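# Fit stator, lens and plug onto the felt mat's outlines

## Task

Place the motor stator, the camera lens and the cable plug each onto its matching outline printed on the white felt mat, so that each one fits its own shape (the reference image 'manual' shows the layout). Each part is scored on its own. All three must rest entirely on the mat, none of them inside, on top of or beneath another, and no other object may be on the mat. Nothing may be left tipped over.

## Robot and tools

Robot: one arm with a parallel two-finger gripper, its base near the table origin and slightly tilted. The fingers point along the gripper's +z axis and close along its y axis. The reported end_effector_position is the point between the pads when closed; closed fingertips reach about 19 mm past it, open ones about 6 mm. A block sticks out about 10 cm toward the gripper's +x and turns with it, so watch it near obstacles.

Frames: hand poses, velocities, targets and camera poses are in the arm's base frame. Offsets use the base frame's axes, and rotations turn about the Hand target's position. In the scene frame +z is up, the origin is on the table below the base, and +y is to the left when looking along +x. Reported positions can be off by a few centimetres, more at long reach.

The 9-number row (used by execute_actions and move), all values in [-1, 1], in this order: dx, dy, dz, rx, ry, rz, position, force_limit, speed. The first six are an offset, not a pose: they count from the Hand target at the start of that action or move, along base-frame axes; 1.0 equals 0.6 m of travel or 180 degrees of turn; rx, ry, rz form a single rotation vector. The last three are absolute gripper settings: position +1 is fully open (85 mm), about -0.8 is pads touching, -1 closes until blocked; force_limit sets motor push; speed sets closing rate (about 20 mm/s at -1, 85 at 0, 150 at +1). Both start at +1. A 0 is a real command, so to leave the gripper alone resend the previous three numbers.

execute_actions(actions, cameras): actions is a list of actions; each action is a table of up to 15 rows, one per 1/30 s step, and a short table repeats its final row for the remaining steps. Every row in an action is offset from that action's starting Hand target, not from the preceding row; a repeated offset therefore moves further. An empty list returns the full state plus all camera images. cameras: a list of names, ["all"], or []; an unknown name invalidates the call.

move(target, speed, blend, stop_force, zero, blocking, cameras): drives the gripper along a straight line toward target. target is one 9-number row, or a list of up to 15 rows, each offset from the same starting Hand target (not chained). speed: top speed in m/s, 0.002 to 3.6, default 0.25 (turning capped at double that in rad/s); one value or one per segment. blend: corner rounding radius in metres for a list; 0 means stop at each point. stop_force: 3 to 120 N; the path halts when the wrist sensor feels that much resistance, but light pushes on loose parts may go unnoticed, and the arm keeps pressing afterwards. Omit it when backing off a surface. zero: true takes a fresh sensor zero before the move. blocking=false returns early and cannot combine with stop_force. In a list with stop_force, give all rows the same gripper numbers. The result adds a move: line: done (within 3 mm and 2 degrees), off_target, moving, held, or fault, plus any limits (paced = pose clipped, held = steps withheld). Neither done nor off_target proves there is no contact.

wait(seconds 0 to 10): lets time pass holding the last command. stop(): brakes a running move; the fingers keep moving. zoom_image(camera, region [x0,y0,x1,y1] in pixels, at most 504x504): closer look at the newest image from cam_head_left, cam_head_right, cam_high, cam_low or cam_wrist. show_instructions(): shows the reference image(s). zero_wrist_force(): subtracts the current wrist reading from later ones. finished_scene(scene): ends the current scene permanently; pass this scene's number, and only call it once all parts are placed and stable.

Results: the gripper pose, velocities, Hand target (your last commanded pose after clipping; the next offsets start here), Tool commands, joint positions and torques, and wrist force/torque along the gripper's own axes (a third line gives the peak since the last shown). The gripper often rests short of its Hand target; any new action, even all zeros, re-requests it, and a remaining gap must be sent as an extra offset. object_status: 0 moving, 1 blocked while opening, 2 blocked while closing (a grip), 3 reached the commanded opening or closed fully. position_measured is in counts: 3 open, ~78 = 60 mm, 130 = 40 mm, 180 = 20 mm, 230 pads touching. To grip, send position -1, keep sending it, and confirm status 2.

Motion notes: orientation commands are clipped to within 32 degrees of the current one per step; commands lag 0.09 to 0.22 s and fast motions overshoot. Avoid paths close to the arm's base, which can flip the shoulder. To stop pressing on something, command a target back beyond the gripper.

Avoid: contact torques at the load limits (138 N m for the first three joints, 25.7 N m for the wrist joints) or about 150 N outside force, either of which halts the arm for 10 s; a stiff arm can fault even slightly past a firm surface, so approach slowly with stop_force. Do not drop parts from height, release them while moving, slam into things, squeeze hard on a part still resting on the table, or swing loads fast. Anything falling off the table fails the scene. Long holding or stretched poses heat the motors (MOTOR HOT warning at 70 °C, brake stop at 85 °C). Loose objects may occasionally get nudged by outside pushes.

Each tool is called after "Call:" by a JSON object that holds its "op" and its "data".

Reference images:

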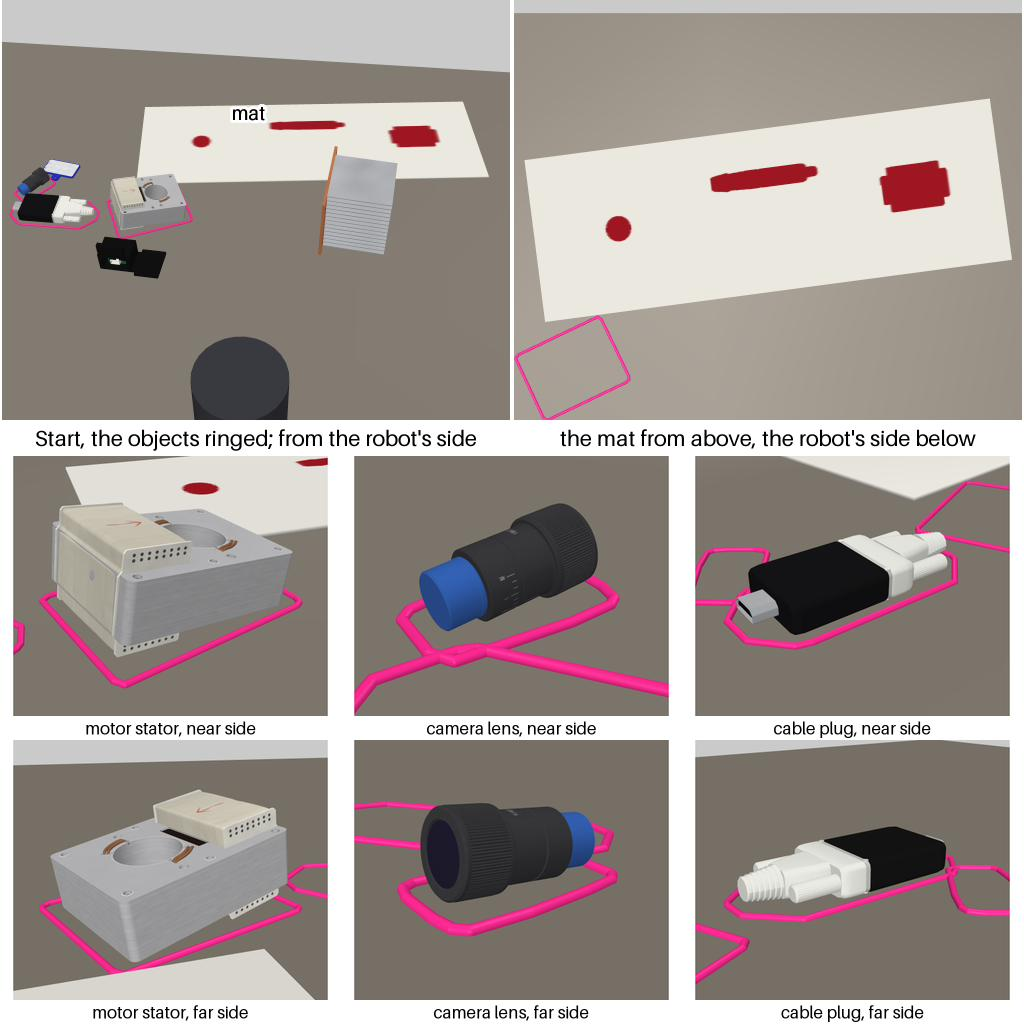

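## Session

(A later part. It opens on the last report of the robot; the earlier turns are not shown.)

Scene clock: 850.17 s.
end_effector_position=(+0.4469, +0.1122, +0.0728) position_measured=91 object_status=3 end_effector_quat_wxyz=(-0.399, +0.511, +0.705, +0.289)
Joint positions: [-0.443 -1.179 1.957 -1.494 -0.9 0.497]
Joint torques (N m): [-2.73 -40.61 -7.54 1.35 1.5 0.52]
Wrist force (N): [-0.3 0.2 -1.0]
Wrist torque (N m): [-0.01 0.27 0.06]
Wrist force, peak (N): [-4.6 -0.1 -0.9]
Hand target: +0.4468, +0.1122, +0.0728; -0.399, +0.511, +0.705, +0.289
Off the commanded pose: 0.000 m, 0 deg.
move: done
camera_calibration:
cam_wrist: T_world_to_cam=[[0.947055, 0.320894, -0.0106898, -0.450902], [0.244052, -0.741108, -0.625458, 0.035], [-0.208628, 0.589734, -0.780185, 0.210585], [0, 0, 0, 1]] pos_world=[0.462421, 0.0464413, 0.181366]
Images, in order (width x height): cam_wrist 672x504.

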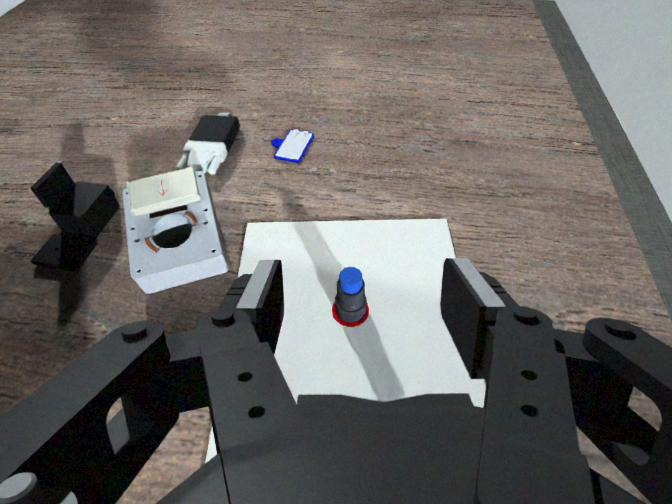

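Call:
{"op": "move", "data": {"target": [-0.2205, 0.0563, -0.1702, 0.026, 0.01387, 0.11118, 0.9, -0.2, 0], "speed": 0.4, "cameras": ["cam_wrist", "cam_low"]}}

Call:
{"op": "zoom_image", "data": {"camera": "cam_wrist", "region": [200, 80, 480, 290]}}

Scene clock: 962.07 s.
end_effector_position=(+0.3146, +0.1460, -0.0292) position_measured=16 object_status=3 end_effector_quat_wxyz=(-0.479, +0.370, +0.761, +0.233)
Joint positions: [-0.373 -1.017 2.148 -1.639 -1.096 0.25]
Joint torques (N m): [-4.61 -32.01 -10.61 1.33 -0.38 -0.73]
Wrist force (N): [-0.9 0.3 -1.0]
Wrist torque (N m): [-0.01 0.44 -0.12]
Wrist force, peak (N): [0.8 1.7 -3.2]
Hand target: +0.3145, +0.1460, -0.0293; -0.479, +0.370, +0.761, +0.233
Off the commanded pose: 0.000 m, 0 deg.
move: done
camera_calibration:
cam_wrist: T_world_to_cam=[[0.779467, 0.626367, -0.00980411, -0.329476], [0.445248, -0.564951, -0.694683, -0.0624527], [-0.440665, 0.537117, -0.719249, 0.165842], [0, 0, 0, 1]] pos_world=[0.357704, 0.0820136, 0.0726669]
Images, in order (width x height): cam_low 672x504, cam_wrist 672x504.

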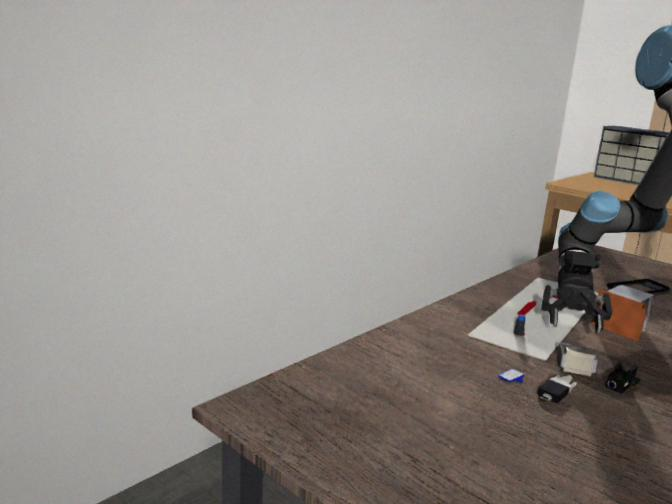

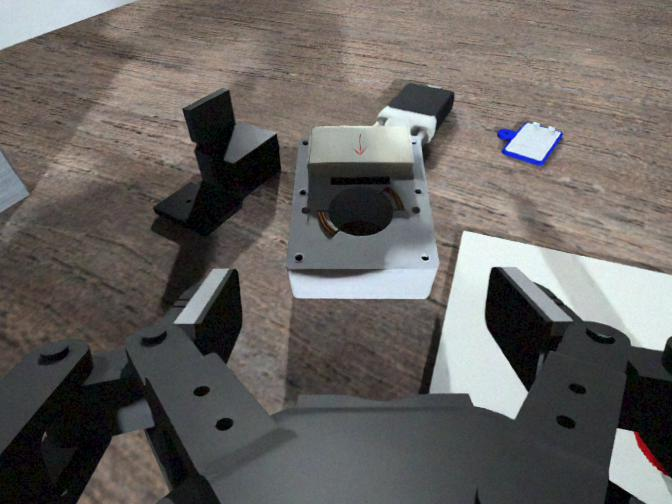

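Scaled by 1.800 from the camera's 672x504 image, which has a finer 960x720 frame.

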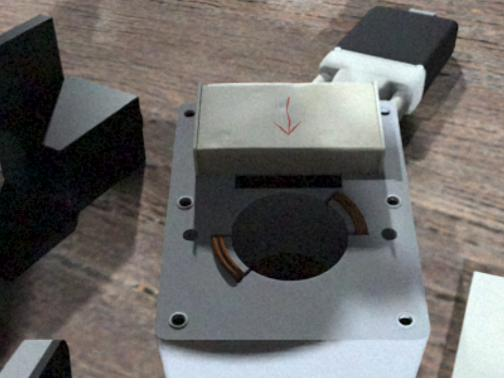

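Call:
{"op": "move", "data": {"target": [-0.0833, 0.1063, -0.0652, 0, 0, 0, 0.9, -0.2, 0], "speed": 0.05, "stop_force": 8, "cameras": ["cam_wrist", "cam_high"]}}

Scene clock: 1019.83 s.
end_effector_position=(+0.2645, +0.2098, -0.0684) position_measured=16 object_status=3 end_effector_quat_wxyz=(-0.479, +0.370, +0.761, +0.233)
Joint positions: [-0.265 -0.958 2.296 -1.879 -1.002 0.313]
Joint torques (N m): [-6.25 -39.07 -13.7 2.71 -0.83 -1.37]
Wrist force (N): [-0.7 -0.1 -1.1]
Wrist torque (N m): [-0.10 0.38 -0.07]
Wrist force, peak (N): [-0.8 0.1 -1.9]
Hand target: +0.2645, +0.2098, -0.0684; -0.479, +0.370, +0.761, +0.233
Off the commanded pose: 0.000 m, 0 deg.
move: done
camera_calibration:
cam_wrist: T_world_to_cam=[[0.77937, 0.626488, -0.00976305, -0.330697], [0.445338, -0.564839, -0.694716, -0.031363], [-0.440746, 0.537093, -0.719218, 0.0814551], [0, 0, 0, 1]] pos_world=[0.307604, 0.145714, 0.033567]
Images, in order (width x height): cam_high 672x504, cam_wrist 672x504.

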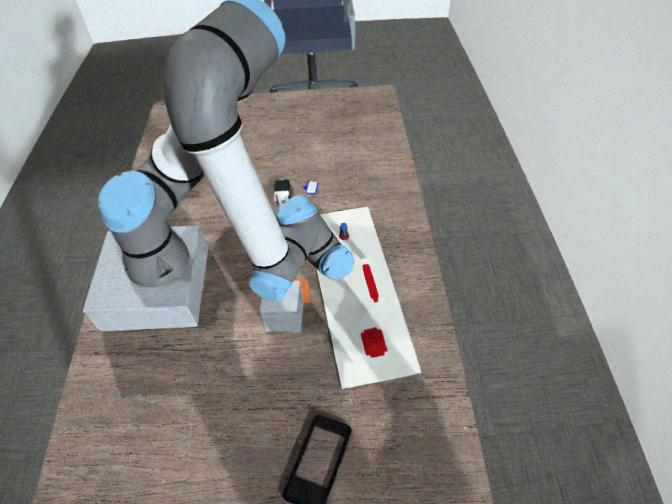

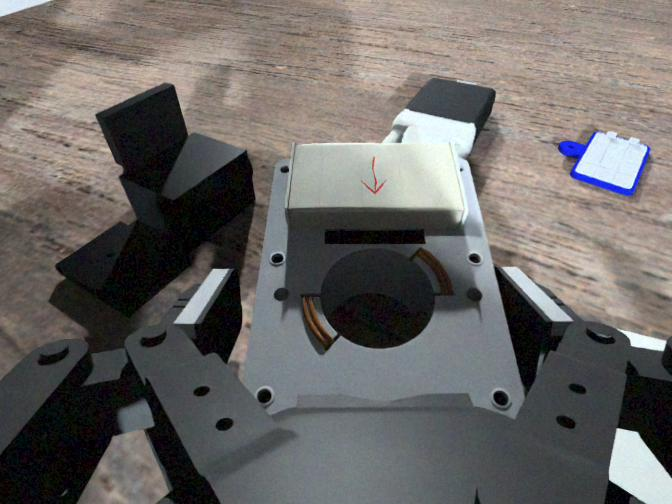

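Call:
{"op": "move", "data": {"target": [0, 0, 0, 0, 0, 0, -1, 0.2, -1], "speed": 0.05, "cameras": ["cam_wrist"]}}

Scene clock: 1025.23 s.
end_effector_position=(+0.2646, +0.2098, -0.0684) position_measured=59 object_status=0 end_effector_quat_wxyz=(-0.479, +0.370, +0.761, +0.233)
Joint positions: [-0.265 -0.958 2.296 -1.879 -1.002 0.313]
Joint torques (N m): [0.7 -31.24 -2.13 2.28 0.44 -0.85]
Wrist force (N): [7.9 2.7 -14.1]
Wrist torque (N m): [-0.36 0.29 -0.23]
Wrist force, peak (N): [7.9 2.7 -14.1]
Hand target: +0.2645, +0.2098, -0.0684; -0.479, +0.370, +0.761, +0.233
Off the commanded pose: 0.000 m, 0 deg.
move: done
camera_calibration:
cam_wrist: T_world_to_cam=[[0.77937, 0.62649, -0.00965308, -0.330701], [0.445448, -0.564853, -0.694635, -0.0313978], [-0.440634, 0.537078, -0.719298, 0.0814259], [0, 0, 0, 1]] pos_world=[0.307604, 0.145714, 0.0335672]
Images, in order (width x height): cam_wrist 672x504.

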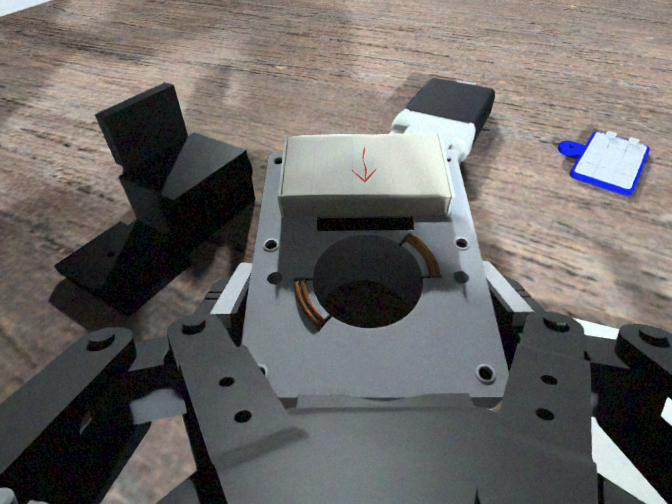

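Call:
{"op": "move", "data": {"target": [0, 0, 0.05, 0, 0, 0, -1, 0.2, -1], "speed": 0.08, "cameras": ["cam_wrist"]}}

Scene clock: 1028.70 s.
end_effector_position=(+0.2645, +0.2098, -0.0384) position_measured=60 object_status=2 end_effector_quat_wxyz=(-0.479, +0.370, +0.761, +0.233)
Joint positions: [-0.264 -1.049 2.301 -1.792 -1.002 0.313]
Joint torques (N m): [-2.74 -21.62 -5.18 -0.93 0.82 -0.88]
Wrist force (N): [-10.0 -0.1 2.3]
Wrist torque (N m): [-0.12 0.51 -0.06]
Wrist force, peak (N): [8.3 3.0 -14.0]
Hand target: +0.2645, +0.2098, -0.0384; -0.479, +0.370, +0.761, +0.233
Off the commanded pose: 0.000 m, 0 deg.
move: done
camera_calibration:
cam_wrist: T_world_to_cam=[[0.779405, 0.626444, -0.00981747, -0.330468], [0.445276, -0.564888, -0.694716, -0.0104392], [-0.440746, 0.537093, -0.719217, 0.102978], [0, 0, 0, 1]] pos_world=[0.307604, 0.145814, 0.0635669]
Images, in order (width x height): cam_wrist 672x504.

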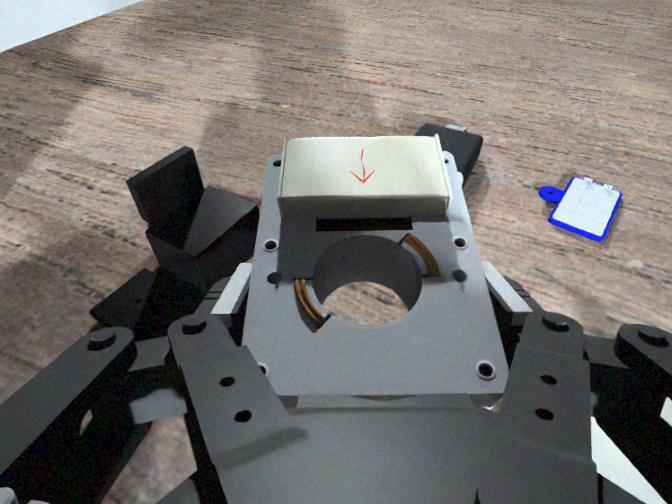

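Call:
{"op": "move", "data": {"target": [[0, 0, 0.2807, 0, 0, 0, -1, 0.2, -1], [0.4323, -0.5277, 0.2807, -0.5956, 0.1767, -0.4302, -1, 0.2, -1], [0.4323, -0.5277, 0.0973, -0.5956, 0.1767, -0.4302, -1, 0.2, -1]], "speed": [0.25, 0.35, 0.15], "blend": [0.03, 0.02, 0], "cameras": ["cam_wrist", "cam_high"]}}

Scene clock: 1052.43 s.
end_effector_position=(+0.5239, -0.1068, +0.0200) position_measured=60 object_status=2 end_effector_quat_wxyz=(+0.049, +0.941, +0.156, -0.297)
Joint positions: [-0.291 -0.95 1.571 -1.673 -1.91 2.613]
Joint torques (N m): [-1.08 -51.15 -29.81 -0.28 -2.4 -0.78]
Wrist force (N): [5.5 0.7 7.3]
Wrist torque (N m): [0.14 -0.06 -0.22]
Wrist force, peak (N): [-14.7 0.1 4.5]
Hand target: +0.5239, -0.1068, +0.0200; +0.049, +0.941, +0.156, -0.297
Off the commanded pose: 0.000 m, 0 deg.
move: done
camera_calibration:
cam_wrist: T_world_to_cam=[[0.311704, -0.950127, -0.00999557, -0.257009], [-0.537702, -0.185056, 0.822576, 0.260932], [-0.783401, -0.251026, -0.568568, 0.521717], [0, 0, 0, 1]] pos_world=[0.629128, -0.0649401, 0.0794261]
Images, in order (width x height): cam_high 672x504, cam_wrist 672x504.

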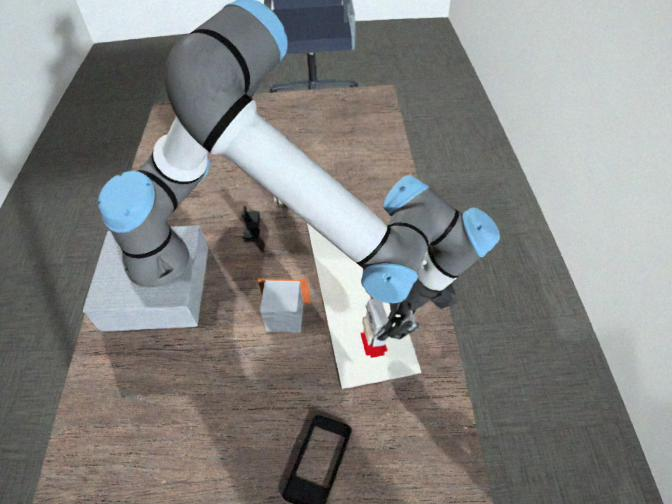

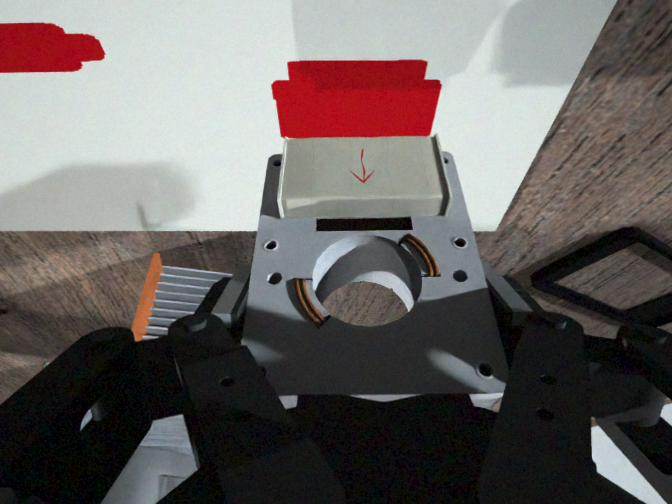

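Call:
{"op": "zoom_image", "data": {"camera": "cam_wrist", "region": [226, 30, 496, 232]}}

Scaled by 1.867 from the camera's 672x504 image, which has a finer 960x720 frame.

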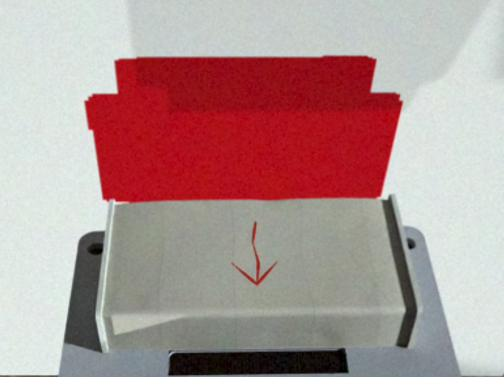

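Call:
{"op": "move", "data": {"target": [-0.00993, -0.00338, -0.0617, 0, 0, 0, -1, 0.2, -1], "speed": 0.1, "cameras": ["cam_wrist"]}}

Call:
{"op": "zoom_image", "data": {"camera": "cam_wrist", "region": [226, 60, 496, 262]}}

Scene clock: 1101.83 s.
end_effector_position=(+0.5179, -0.1089, -0.0171) position_measured=60 object_status=2 end_effector_quat_wxyz=(+0.049, +0.941, +0.156, -0.297)
Joint positions: [-0.296 -0.907 1.613 -1.76 -1.913 2.608]
Joint torques (N m): [2.8 -58.97 -29.29 1.04 -1.85 0.18]
Wrist force (N): [5.5 0.6 7.2]
Wrist torque (N m): [0.10 -0.05 -0.19]
Wrist force, peak (N): [6.5 0.6 9.0]
Hand target: +0.5180, -0.1089, -0.0170; +0.049, +0.941, +0.156, -0.297
Off the commanded pose: 0.000 m, 0 deg.
move: done
camera_calibration:
cam_wrist: T_world_to_cam=[[0.311754, -0.950109, -0.010074, -0.257532], [-0.537608, -0.185125, 0.822622, 0.28777], [-0.783446, -0.25104, -0.5685, 0.49542], [0, 0, 0, 1]] pos_world=[0.623129, -0.0670402, 0.0423261]
Images, in order (width x height): cam_wrist 672x504.

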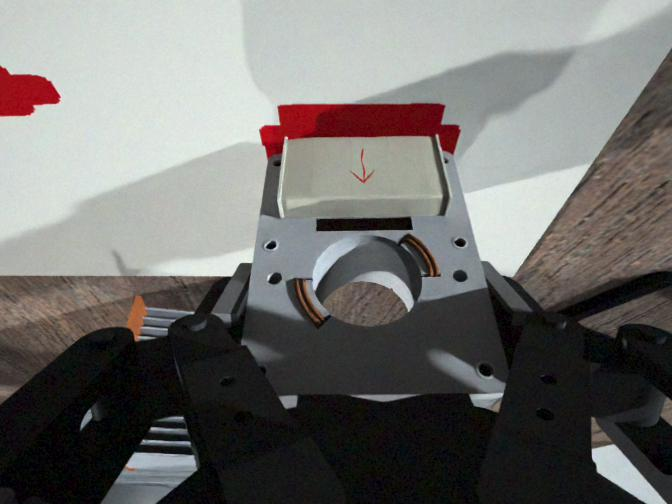

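Scaled by 1.867 from the camera's 672x504 image, which has a finer 960x720 frame.

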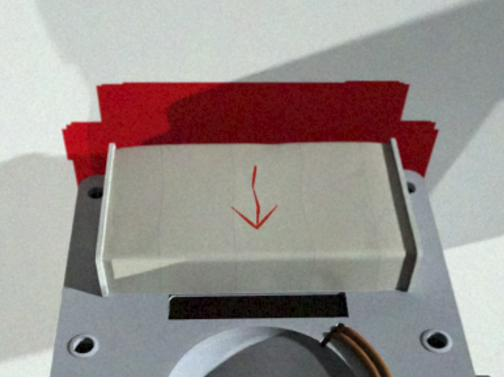

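Call:
{"op": "move", "data": {"target": [[-0.0013, -0.0013, -0.008, 0, 0, 0, -1, 0.2, -1], [-0.0013, -0.0013, -0.0325, 0, 0, 0, -1, 0.2, -1]], "speed": [0.03, 0.01], "stop_force": 4, "cameras": ["cam_wrist"]}}

Scene clock: 1126.17 s.
end_effector_position=(+0.5172, -0.1096, -0.0224) position_measured=60 object_status=2 end_effector_quat_wxyz=(+0.049, +0.941, +0.156, -0.297)
Joint positions: [-0.298 -0.9 1.618 -1.773 -1.914 2.607]
Joint torques (N m): [1.98 -55.61 -26.71 0.95 0 0.47]
Wrist force (N): [3.0 -0.7 2.1]
Wrist torque (N m): [0.08 0.13 -0.21]
Wrist force, peak (N): [5.9 0.6 7.9]
Hand target: +0.5172, -0.1096, -0.0224; +0.049, +0.941, +0.156, -0.297 (not the last commanded pose)
Off the commanded pose: 0.014 m, 0 deg.
move: contact; path passed 1 of 2 targets
camera_calibration:
cam_wrist: T_world_to_cam=[[0.31178, -0.950103, -0.00982943, -0.258152], [-0.53793, -0.185032, 0.822432, 0.291819], [-0.783214, -0.25113, -0.568778, 0.491518], [0, 0, 0, 1]] pos_world=[0.622429, -0.0678402, 0.0370259]
Images, in order (width x height): cam_wrist 672x504.

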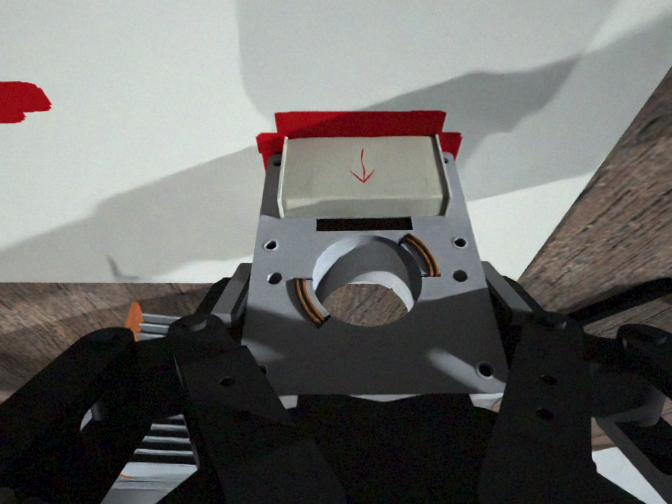

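Call:
{"op": "zoom_image", "data": {"camera": "cam_wrist", "region": [230, 90, 500, 410]}}

Scaled by 1.575 from the camera's 672x504 image, which has a finer 960x720 frame.

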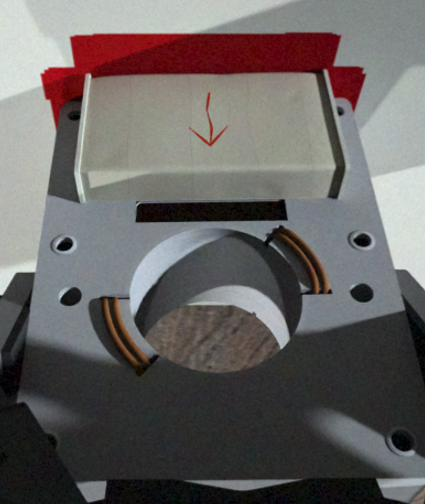

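Call:
{"op": "move", "data": {"target": [[0, 0, 0.02, 0, 0, 0, -1, 0.2, -1], [0.01136, 0.00388, 0.0135, -0.014356, 0.042062, 0, -1, 0.2, -1]], "speed": [0.05, 0.08], "blend": [0.003, 0], "cameras": ["cam_wrist"]}}

Call:
{"op": "zoom_image", "data": {"camera": "cam_wrist", "region": [230, 90, 500, 410]}}

Scene clock: 1184.57 s.
end_effector_position=(+0.5241, -0.1073, -0.0144) position_measured=60 object_status=2 end_effector_quat_wxyz=(+0.060, +0.918, +0.152, -0.362)
Joint positions: [-0.267 -0.822 1.478 -1.569 -1.964 2.681]
Joint torques (N m): [-3.55 -61.84 -8.53 -3.18 0.04 -1.37]
Wrist force (N): [6.2 0.6 6.1]
Wrist torque (N m): [0.13 0.04 -0.30]
Wrist force, peak (N): [6.5 0.5 8.4]
Hand target: +0.5240, -0.1073, -0.0143; +0.060, +0.918, +0.152, -0.362
Off the commanded pose: 0.000 m, 0 deg.
move: done
camera_calibration:
cam_wrist: T_world_to_cam=[[0.310717, -0.950468, -0.0080659, -0.257405], [-0.424339, -0.146304, 0.893606, 0.234936], [-0.850524, -0.274236, -0.448779, 0.536616], [0, 0, 0, 1]] pos_world=[0.636077, -0.0631238, 0.0288055]
Images, in order (width x height): cam_wrist 672x504.

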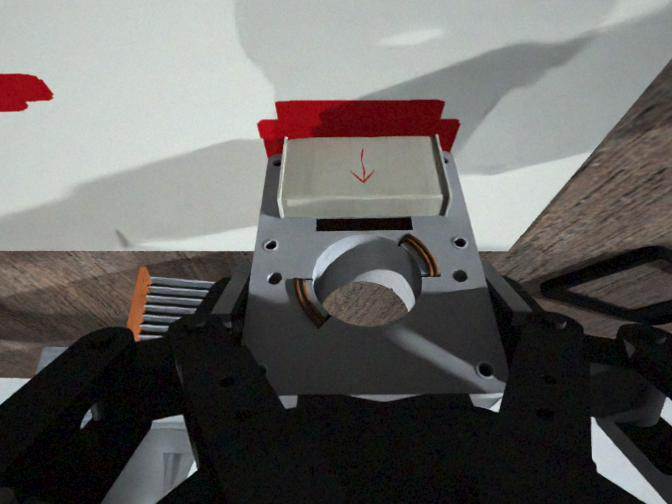

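Scaled by 1.575 from the camera's 672x504 image, which has a finer 960x720 frame.

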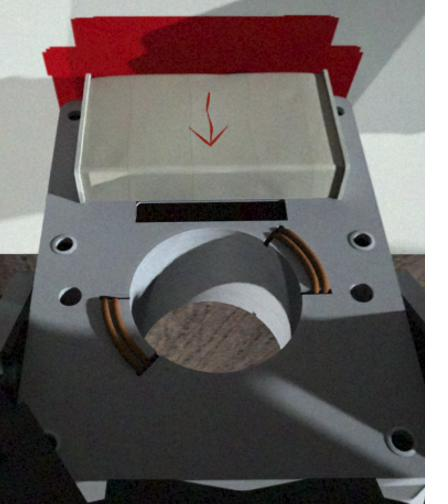

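Call:
{"op": "move", "data": {"target": [[-0.0004, 0, -0.012, 0, 0, 0, -1, 0.2, -1], [-0.0004, 0, -0.0345, 0, 0, 0, -1, 0.2, -1]], "speed": [0.03, 0.008], "stop_force": 4, "cameras": ["cam_wrist"]}}

Call:
{"op": "zoom_image", "data": {"camera": "cam_wrist", "region": [230, 90, 500, 410]}}

Scene clock: 1200.93 s.
end_effector_position=(+0.5238, -0.1073, -0.0212) position_measured=60 object_status=2 end_effector_quat_wxyz=(+0.060, +0.918, +0.152, -0.362)
Joint positions: [-0.267 -0.813 1.482 -1.583 -1.963 2.681]
Joint torques (N m): [-5.04 -59.46 -28.3 1.38 -1.1 -0.93]
Wrist force (N): [3.0 0.5 2.7]
Wrist torque (N m): [0.11 0.18 -0.27]
Wrist force, peak (N): [6.5 0.8 6.4]
Hand target: +0.5238, -0.1073, -0.0212; +0.060, +0.918, +0.152, -0.362 (not the last commanded pose)
Off the commanded pose: 0.014 m, 0 deg.
move: contact; path passed 0 of 2 targets
camera_calibration:
cam_wrist: T_world_to_cam=[[0.310556, -0.95052, -0.00815075, -0.257266], [-0.424364, -0.146311, 0.893593, 0.24099], [-0.850571, -0.274051, -0.448804, 0.533305], [0, 0, 0, 1]] pos_world=[0.635777, -0.0631237, 0.0219053]
Images, in order (width x height): cam_wrist 672x504.

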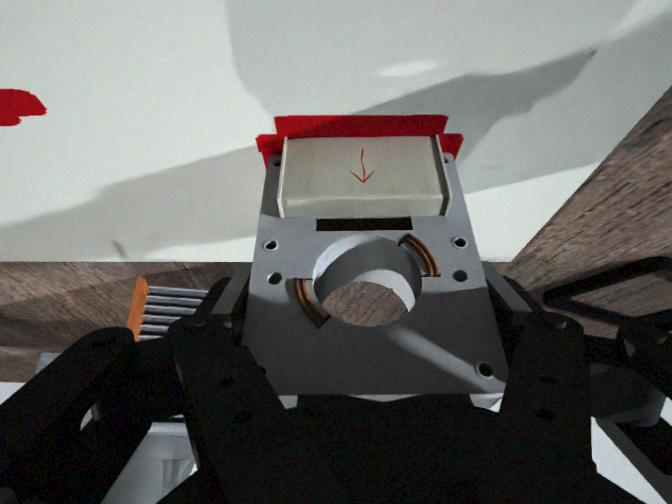

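Scaled by 1.575 from the camera's 672x504 image, which has a finer 960x720 frame.

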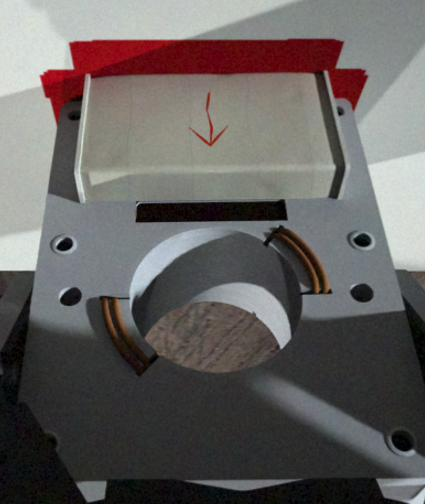

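Call:
{"op": "wait", "data": {"seconds": 0, "cameras": ["cam_head_left", "cam_head_right", "cam_low"]}}

Call:
{"op": "zoom_image", "data": {"camera": "cam_head_right", "region": [330, 190, 450, 280]}}

Call:
{"op": "zoom_image", "data": {"camera": "cam_low", "region": [120, 200, 300, 335]}}

Scene clock: 1210.07 s.
end_effector_position=(+0.5238, -0.1073, -0.0212) position_measured=60 object_status=2 end_effector_quat_wxyz=(+0.060, +0.918, +0.152, -0.362)
Joint positions: [-0.267 -0.813 1.482 -1.583 -1.963 2.681]
Joint torques (N m): [-0.96 -58.99 -27.59 -0.04 -1.1 0.29]
Wrist force (N): [3.0 0.6 2.9]
Wrist torque (N m): [0.13 0.19 -0.28]
Wrist force, peak (N): [3.2 0.6 3.0]
Hand target: +0.5238, -0.1073, -0.0212; +0.060, +0.918, +0.152, -0.362 (not the last commanded pose)
Tool commands: gripper/position=-1.0 gripper/force_limit=+0.2 gripper/speed=-1.0
Off the commanded pose: 0.014 m, 0 deg.
Images, in order (width x height): cam_head_left 672x504, cam_head_right 672x504, cam_low 672x504.

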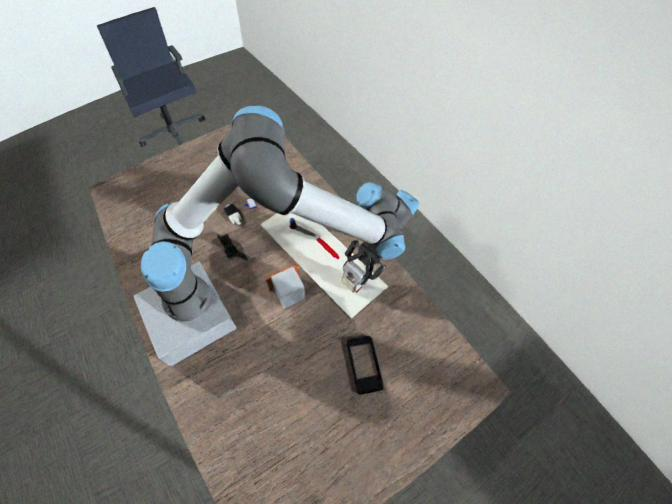

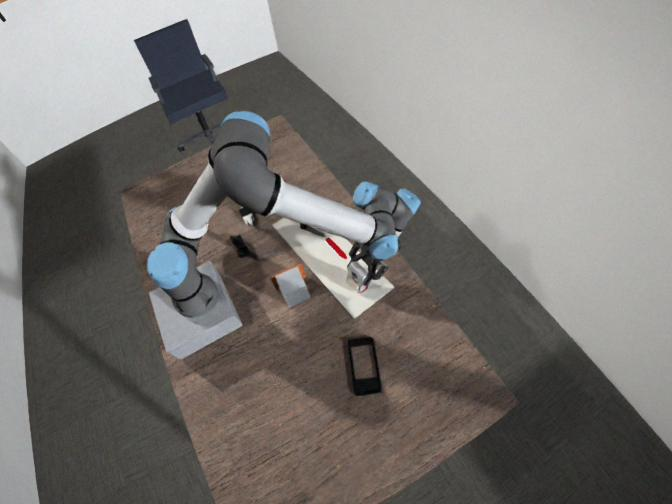

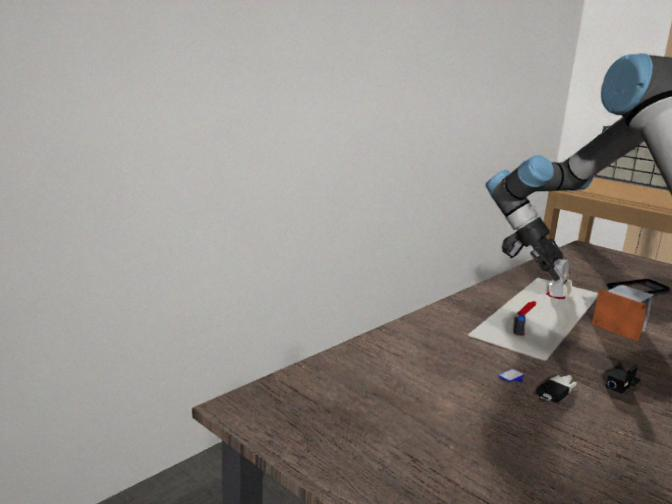

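Scaled by 4.200 from the camera's 672x504 image, which has a finer 960x720 frame.

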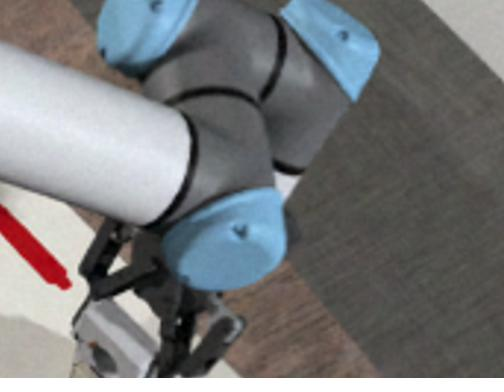

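Scaled by 2.800 from the camera's 672x504 image, which has a finer 960x720 frame.

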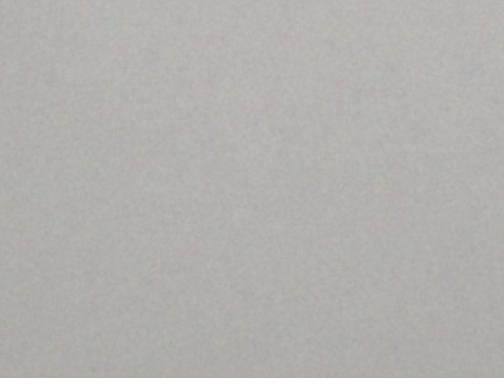

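Call:
{"op": "zoom_image", "data": {"camera": "cam_low", "region": [510, 240, 610, 320]}}

Call:
{"op": "zoom_image", "data": {"camera": "cam_head_left", "region": [320, 240, 400, 310]}}

Scaled by 5.040 from the camera's 672x504 image, which has a finer 960x720 frame.

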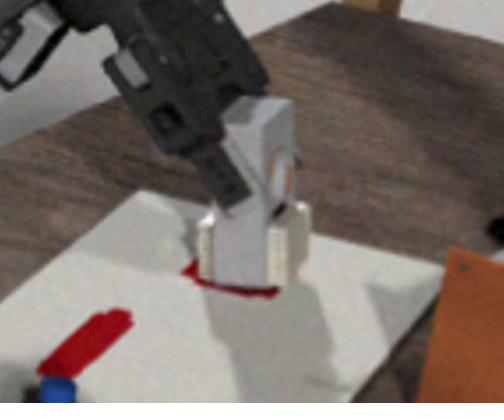

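Scaled by 6.300 from the camera's 672x504 image, which has a finer 960x720 frame.

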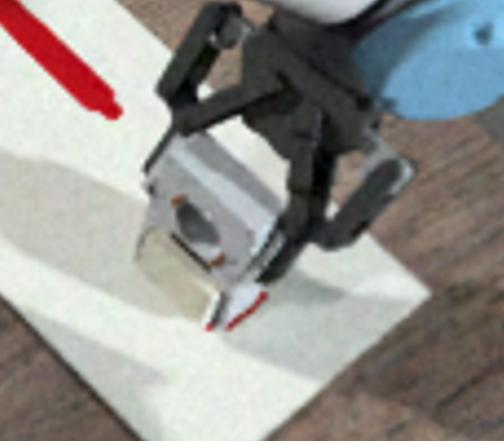

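Call:
{"op": "zoom_image", "data": {"camera": "cam_wrist", "region": [240, 140, 300, 400]}}

Call:
{"op": "zoom_image", "data": {"camera": "cam_wrist", "region": [440, 140, 520, 400]}}

This scene's latest camera images include none from cam_wrist. They are from: cam_head_left, cam_head_right, cam_low. cam_wrist's image comes with the result of a call that names it in "cameras".

This scene's latest camera images include none from cam_wrist. They are from: cam_head_left, cam_head_right, cam_low. cam_wrist's image comes with the result of a call that names it in "cameras".

Call:
{"op": "wait", "data": {"seconds": 0, "cameras": ["cam_wrist", "cam_low"]}}

Call:
{"op": "zoom_image", "data": {"camera": "cam_wrist", "region": [240, 140, 370, 400]}}

Call:
{"op": "zoom_image", "data": {"camera": "cam_wrist", "region": [390, 140, 520, 400]}}

Call:
{"op": "zoom_image", "data": {"camera": "cam_low", "region": [535, 245, 585, 305]}}

Scene clock: 1269.63 s.
end_effector_position=(+0.5238, -0.1073, -0.0212) position_measured=60 object_status=2 end_effector_quat_wxyz=(+0.060, +0.918, +0.152, -0.362)
Joint positions: [-0.267 -0.813 1.482 -1.583 -1.963 2.681]
Joint torques (N m): [1.8 -60.11 -27.65 -1.75 -1.03 0.29]
Wrist force (N): [2.9 0.5 2.9]
Wrist torque (N m): [0.11 0.19 -0.27]
Wrist force, peak (N): [3.1 0.6 2.9]
Hand target: +0.5238, -0.1073, -0.0212; +0.060, +0.918, +0.152, -0.362 (not the last commanded pose)
Tool commands: gripper/position=-1.0 gripper/force_limit=+0.2 gripper/speed=-1.0
Off the commanded pose: 0.014 m, 0 deg.
camera_calibration:
cam_wrist: T_world_to_cam=[[0.310556, -0.95052, -0.00815075, -0.257266], [-0.424364, -0.146311, 0.893593, 0.24099], [-0.850571, -0.274051, -0.448804, 0.533305], [0, 0, 0, 1]] pos_world=[0.635777, -0.0631237, 0.0219053]
Images, in order (width x height): cam_low 672x504, cam_wrist 672x504.

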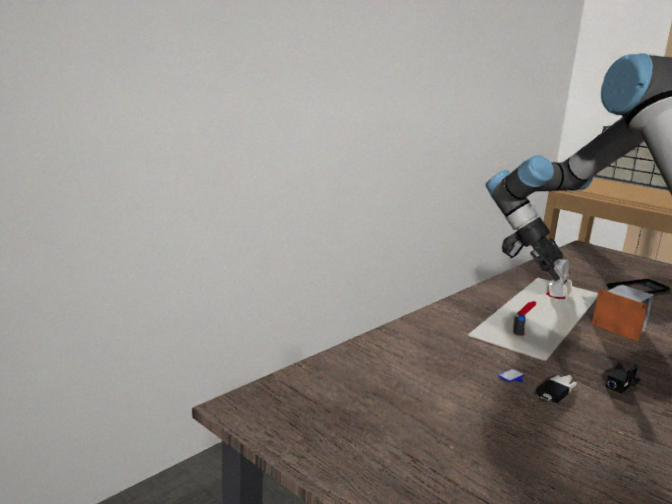

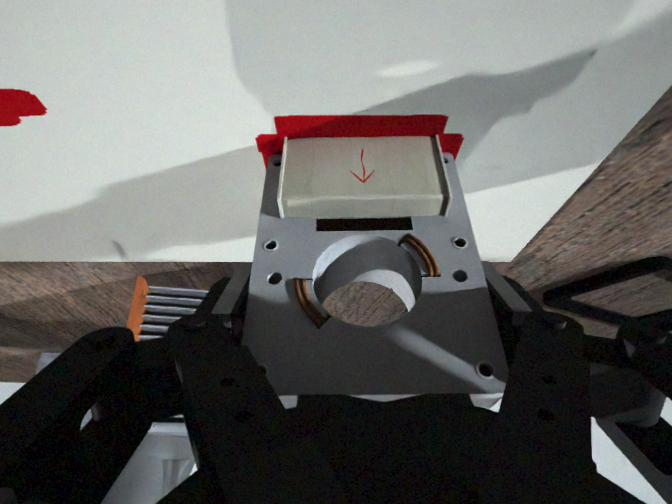

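Scaled by 1.938 from the camera's 672x504 image, which has a finer 960x720 frame.

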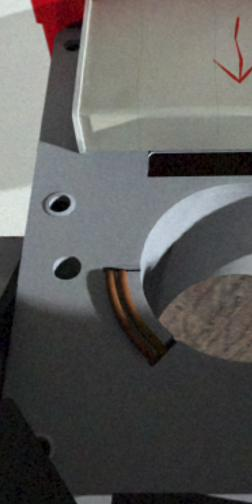

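Scaled by 1.938 from the camera's 672x504 image, which has a finer 960x720 frame.

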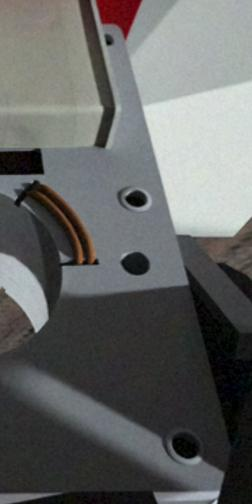

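Scaled by 8.400 from the camera's 672x504 image, which has a finer 960x720 frame.

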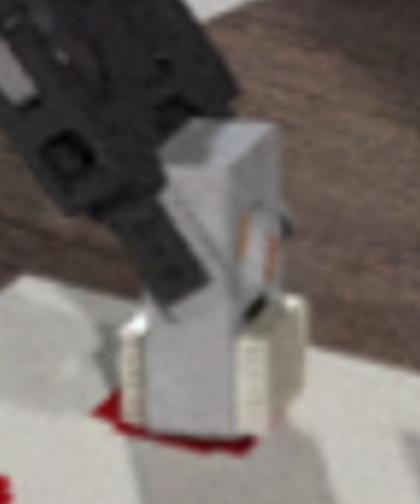

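Call:
{"op": "move", "data": {"target": [[0, 0, 0.0133, 0, 0, 0, -1, 0.2, -1], [-0.0011, -0.0004, 0.0133, 0.011664, -0.034176, 0, -1, 0.2, -1]], "speed": [0.05, 0.08], "blend": [0.003, 0]}}

Call:
{"op": "move", "data": {"target": [0, 0, -0.03, 0, 0, 0, -1, 0.2, -1], "speed": 0.008, "stop_force": 4, "cameras": ["cam_wrist", "cam_low"]}}

Call:
{"op": "zoom_image", "data": {"camera": "cam_wrist", "region": [230, 90, 500, 410]}}

Call:
{"op": "zoom_image", "data": {"camera": "cam_low", "region": [535, 245, 585, 305]}}

Scene clock: 1394.10 s.
end_effector_position=(+0.5231, -0.1076, -0.0132) position_measured=60 object_status=2 end_effector_quat_wxyz=(+0.051, +0.937, +0.155, -0.309)
Joint positions: [-0.287 -0.89 1.573 -1.711 -1.921 2.625]
Joint torques (N m): [5.4 -41.69 -28.5 1.34 -2.66 1.31]
Wrist force (N): [5.6 0.5 7.3]
Wrist torque (N m): [0.11 -0.04 -0.25]
Wrist force, peak (N): [7.4 0.7 7.0]
Hand target: +0.5231, -0.1075, -0.0132; +0.051, +0.937, +0.155, -0.309
Off the commanded pose: 0.000 m, 0 deg.
move: done

Scene clock: 1396.37 s.
end_effector_position=(+0.5231, -0.1075, -0.0221) position_measured=60 object_status=2 end_effector_quat_wxyz=(+0.051, +0.937, +0.155, -0.309)
Joint positions: [-0.287 -0.876 1.577 -1.728 -1.921 2.625]
Joint torques (N m): [8.06 -56.75 -27.89 1.19 -0.08 1.32]
Wrist force (N): [2.5 0.1 3.3]
Wrist torque (N m): [0.06 0.14 -0.25]
Wrist force, peak (N): [5.6 0.3 7.4]
Hand target: +0.5231, -0.1075, -0.0221; +0.051, +0.937, +0.155, -0.309 (not the last commanded pose)
Off the commanded pose: 0.009 m, 0 deg.
move: contact
camera_calibration:
cam_wrist: T_world_to_cam=[[0.311549, -0.950182, -0.00954605, -0.257853], [-0.51739, -0.178053, 0.837022, 0.285427], [-0.797023, -0.255834, -0.547087, 0.504031], [0, 0, 0, 1]] pos_world=[0.629735, -0.0652381, 0.0343787]
Images, in order (width x height): cam_low 672x504, cam_wrist 672x504.

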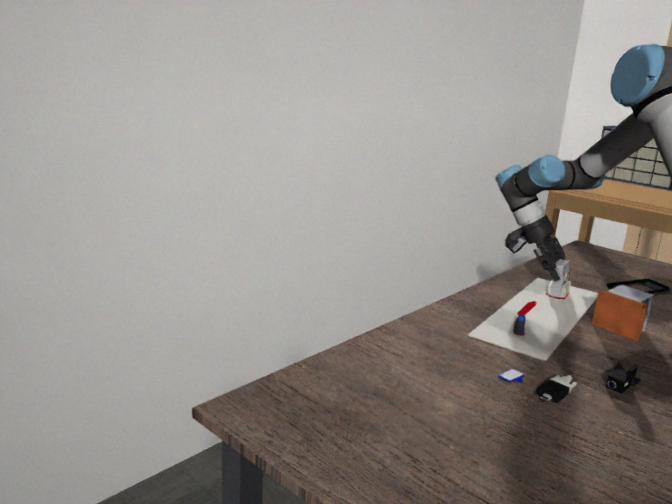

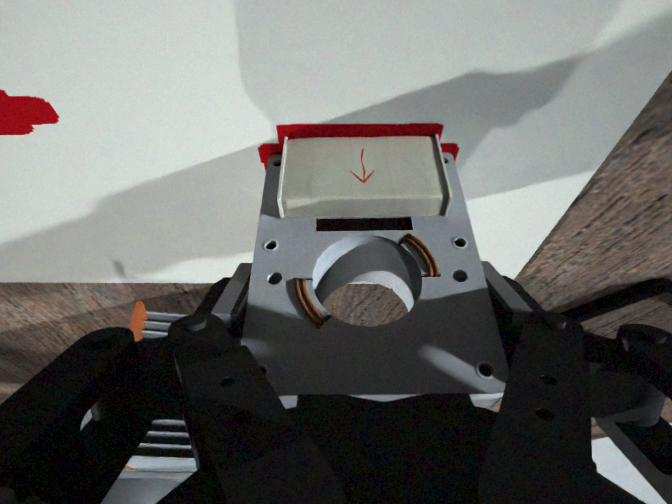

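Scaled by 1.575 from the camera's 672x504 image, which has a finer 960x720 frame.

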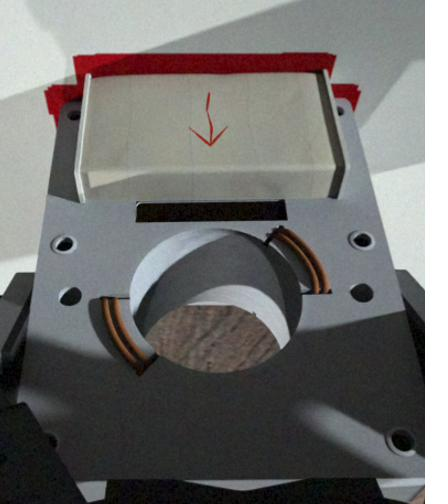

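Scaled by 8.400 from the camera's 672x504 image, which has a finer 960x720 frame.

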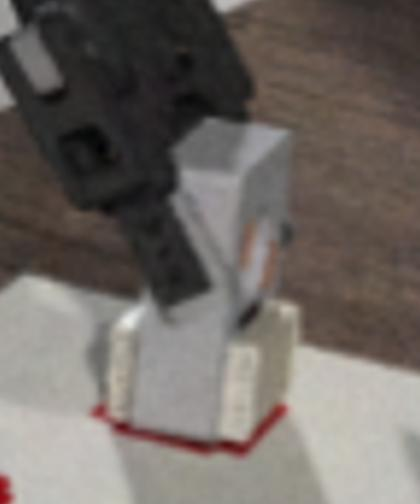

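Call:
{"op": "move", "data": {"target": [[0, 0, 0.006, 0, 0, 0, -1, 0.2, -1], [0.002, 0.0019, 0.006, 0, 0, 0, -1, 0.2, -1]], "speed": 0.03, "blend": [0.001, 0]}}

Call:
{"op": "move", "data": {"target": [0, 0, -0.015, 0, 0, 0, -1, 0.2, -1], "speed": 0.008, "stop_force": 5, "cameras": ["cam_wrist", "cam_low"]}}

Call:
{"op": "zoom_image", "data": {"camera": "cam_low", "region": [535, 245, 585, 305]}}

Scene clock: 1414.40 s.
end_effector_position=(+0.5244, -0.1063, -0.0184) position_measured=60 object_status=2 end_effector_quat_wxyz=(+0.051, +0.937, +0.155, -0.309)
Joint positions: [-0.285 -0.88 1.571 -1.718 -1.92 2.627]
Joint torques (N m): [2.4 -45.87 -16.75 -0.07 -0.59 0.39]
Wrist force (N): [5.6 0.5 7.1]
Wrist torque (N m): [0.10 -0.03 -0.35]
Wrist force, peak (N): [5.5 0.5 7.4]
Hand target: +0.5243, -0.1064, -0.0185; +0.051, +0.937, +0.155, -0.309
Off the commanded pose: 0.000 m, 0 deg.
move: done; blend cut to 0.0008 m at target 1

Scene clock: 1416.00 s.
end_effector_position=(+0.5243, -0.1064, -0.0221) position_measured=60 object_status=2 end_effector_quat_wxyz=(+0.051, +0.937, +0.155, -0.309)
Joint positions: [-0.285 -0.874 1.573 -1.725 -1.92 2.627]
Joint torques (N m): [2.32 -56.54 -27.89 1.09 0.19 -0.49]
Wrist force (N): [1.8 -0.2 2.5]
Wrist torque (N m): [0.06 0.16 -0.34]
Wrist force, peak (N): [5.7 0.6 7.5]
Hand target: +0.5243, -0.1064, -0.0221; +0.051, +0.937, +0.155, -0.309 (not the last commanded pose)
Off the commanded pose: 0.005 m, 0 deg.
move: contact
camera_calibration:
cam_wrist: T_world_to_cam=[[0.311549, -0.950182, -0.00954605, -0.257087], [-0.51739, -0.178053, 0.837022, 0.286261], [-0.797023, -0.255834, -0.547087, 0.505294], [0, 0, 0, 1]] pos_world=[0.630935, -0.0640381, 0.0343787]
Images, in order (width x height): cam_low 672x504, cam_wrist 672x504.

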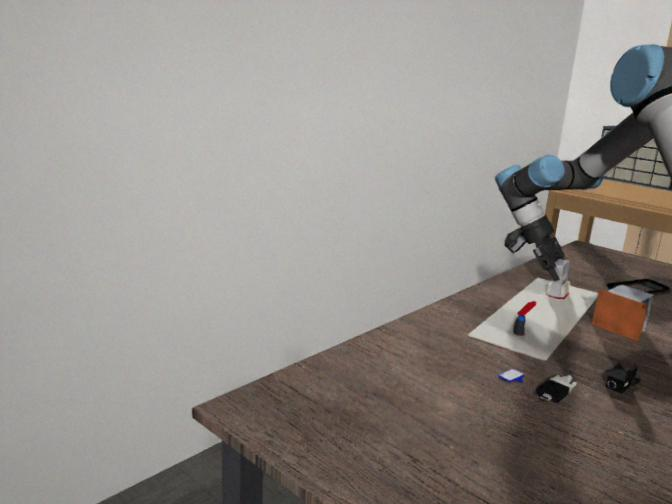

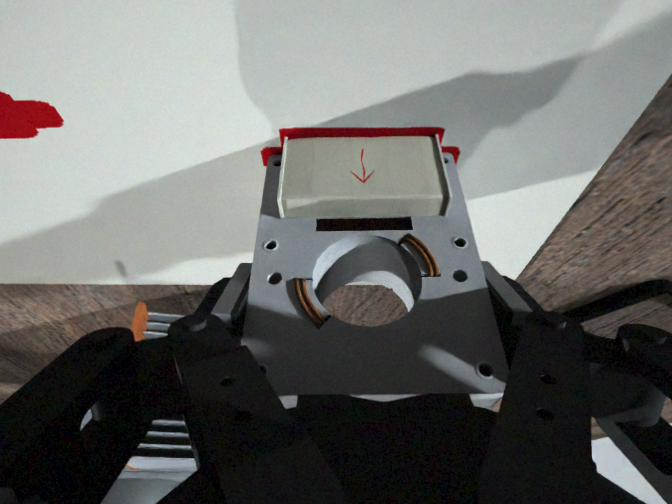

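Scaled by 8.400 from the camera's 672x504 image, which has a finer 960x720 frame.

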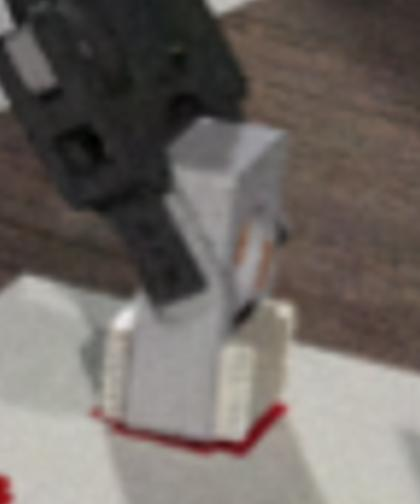

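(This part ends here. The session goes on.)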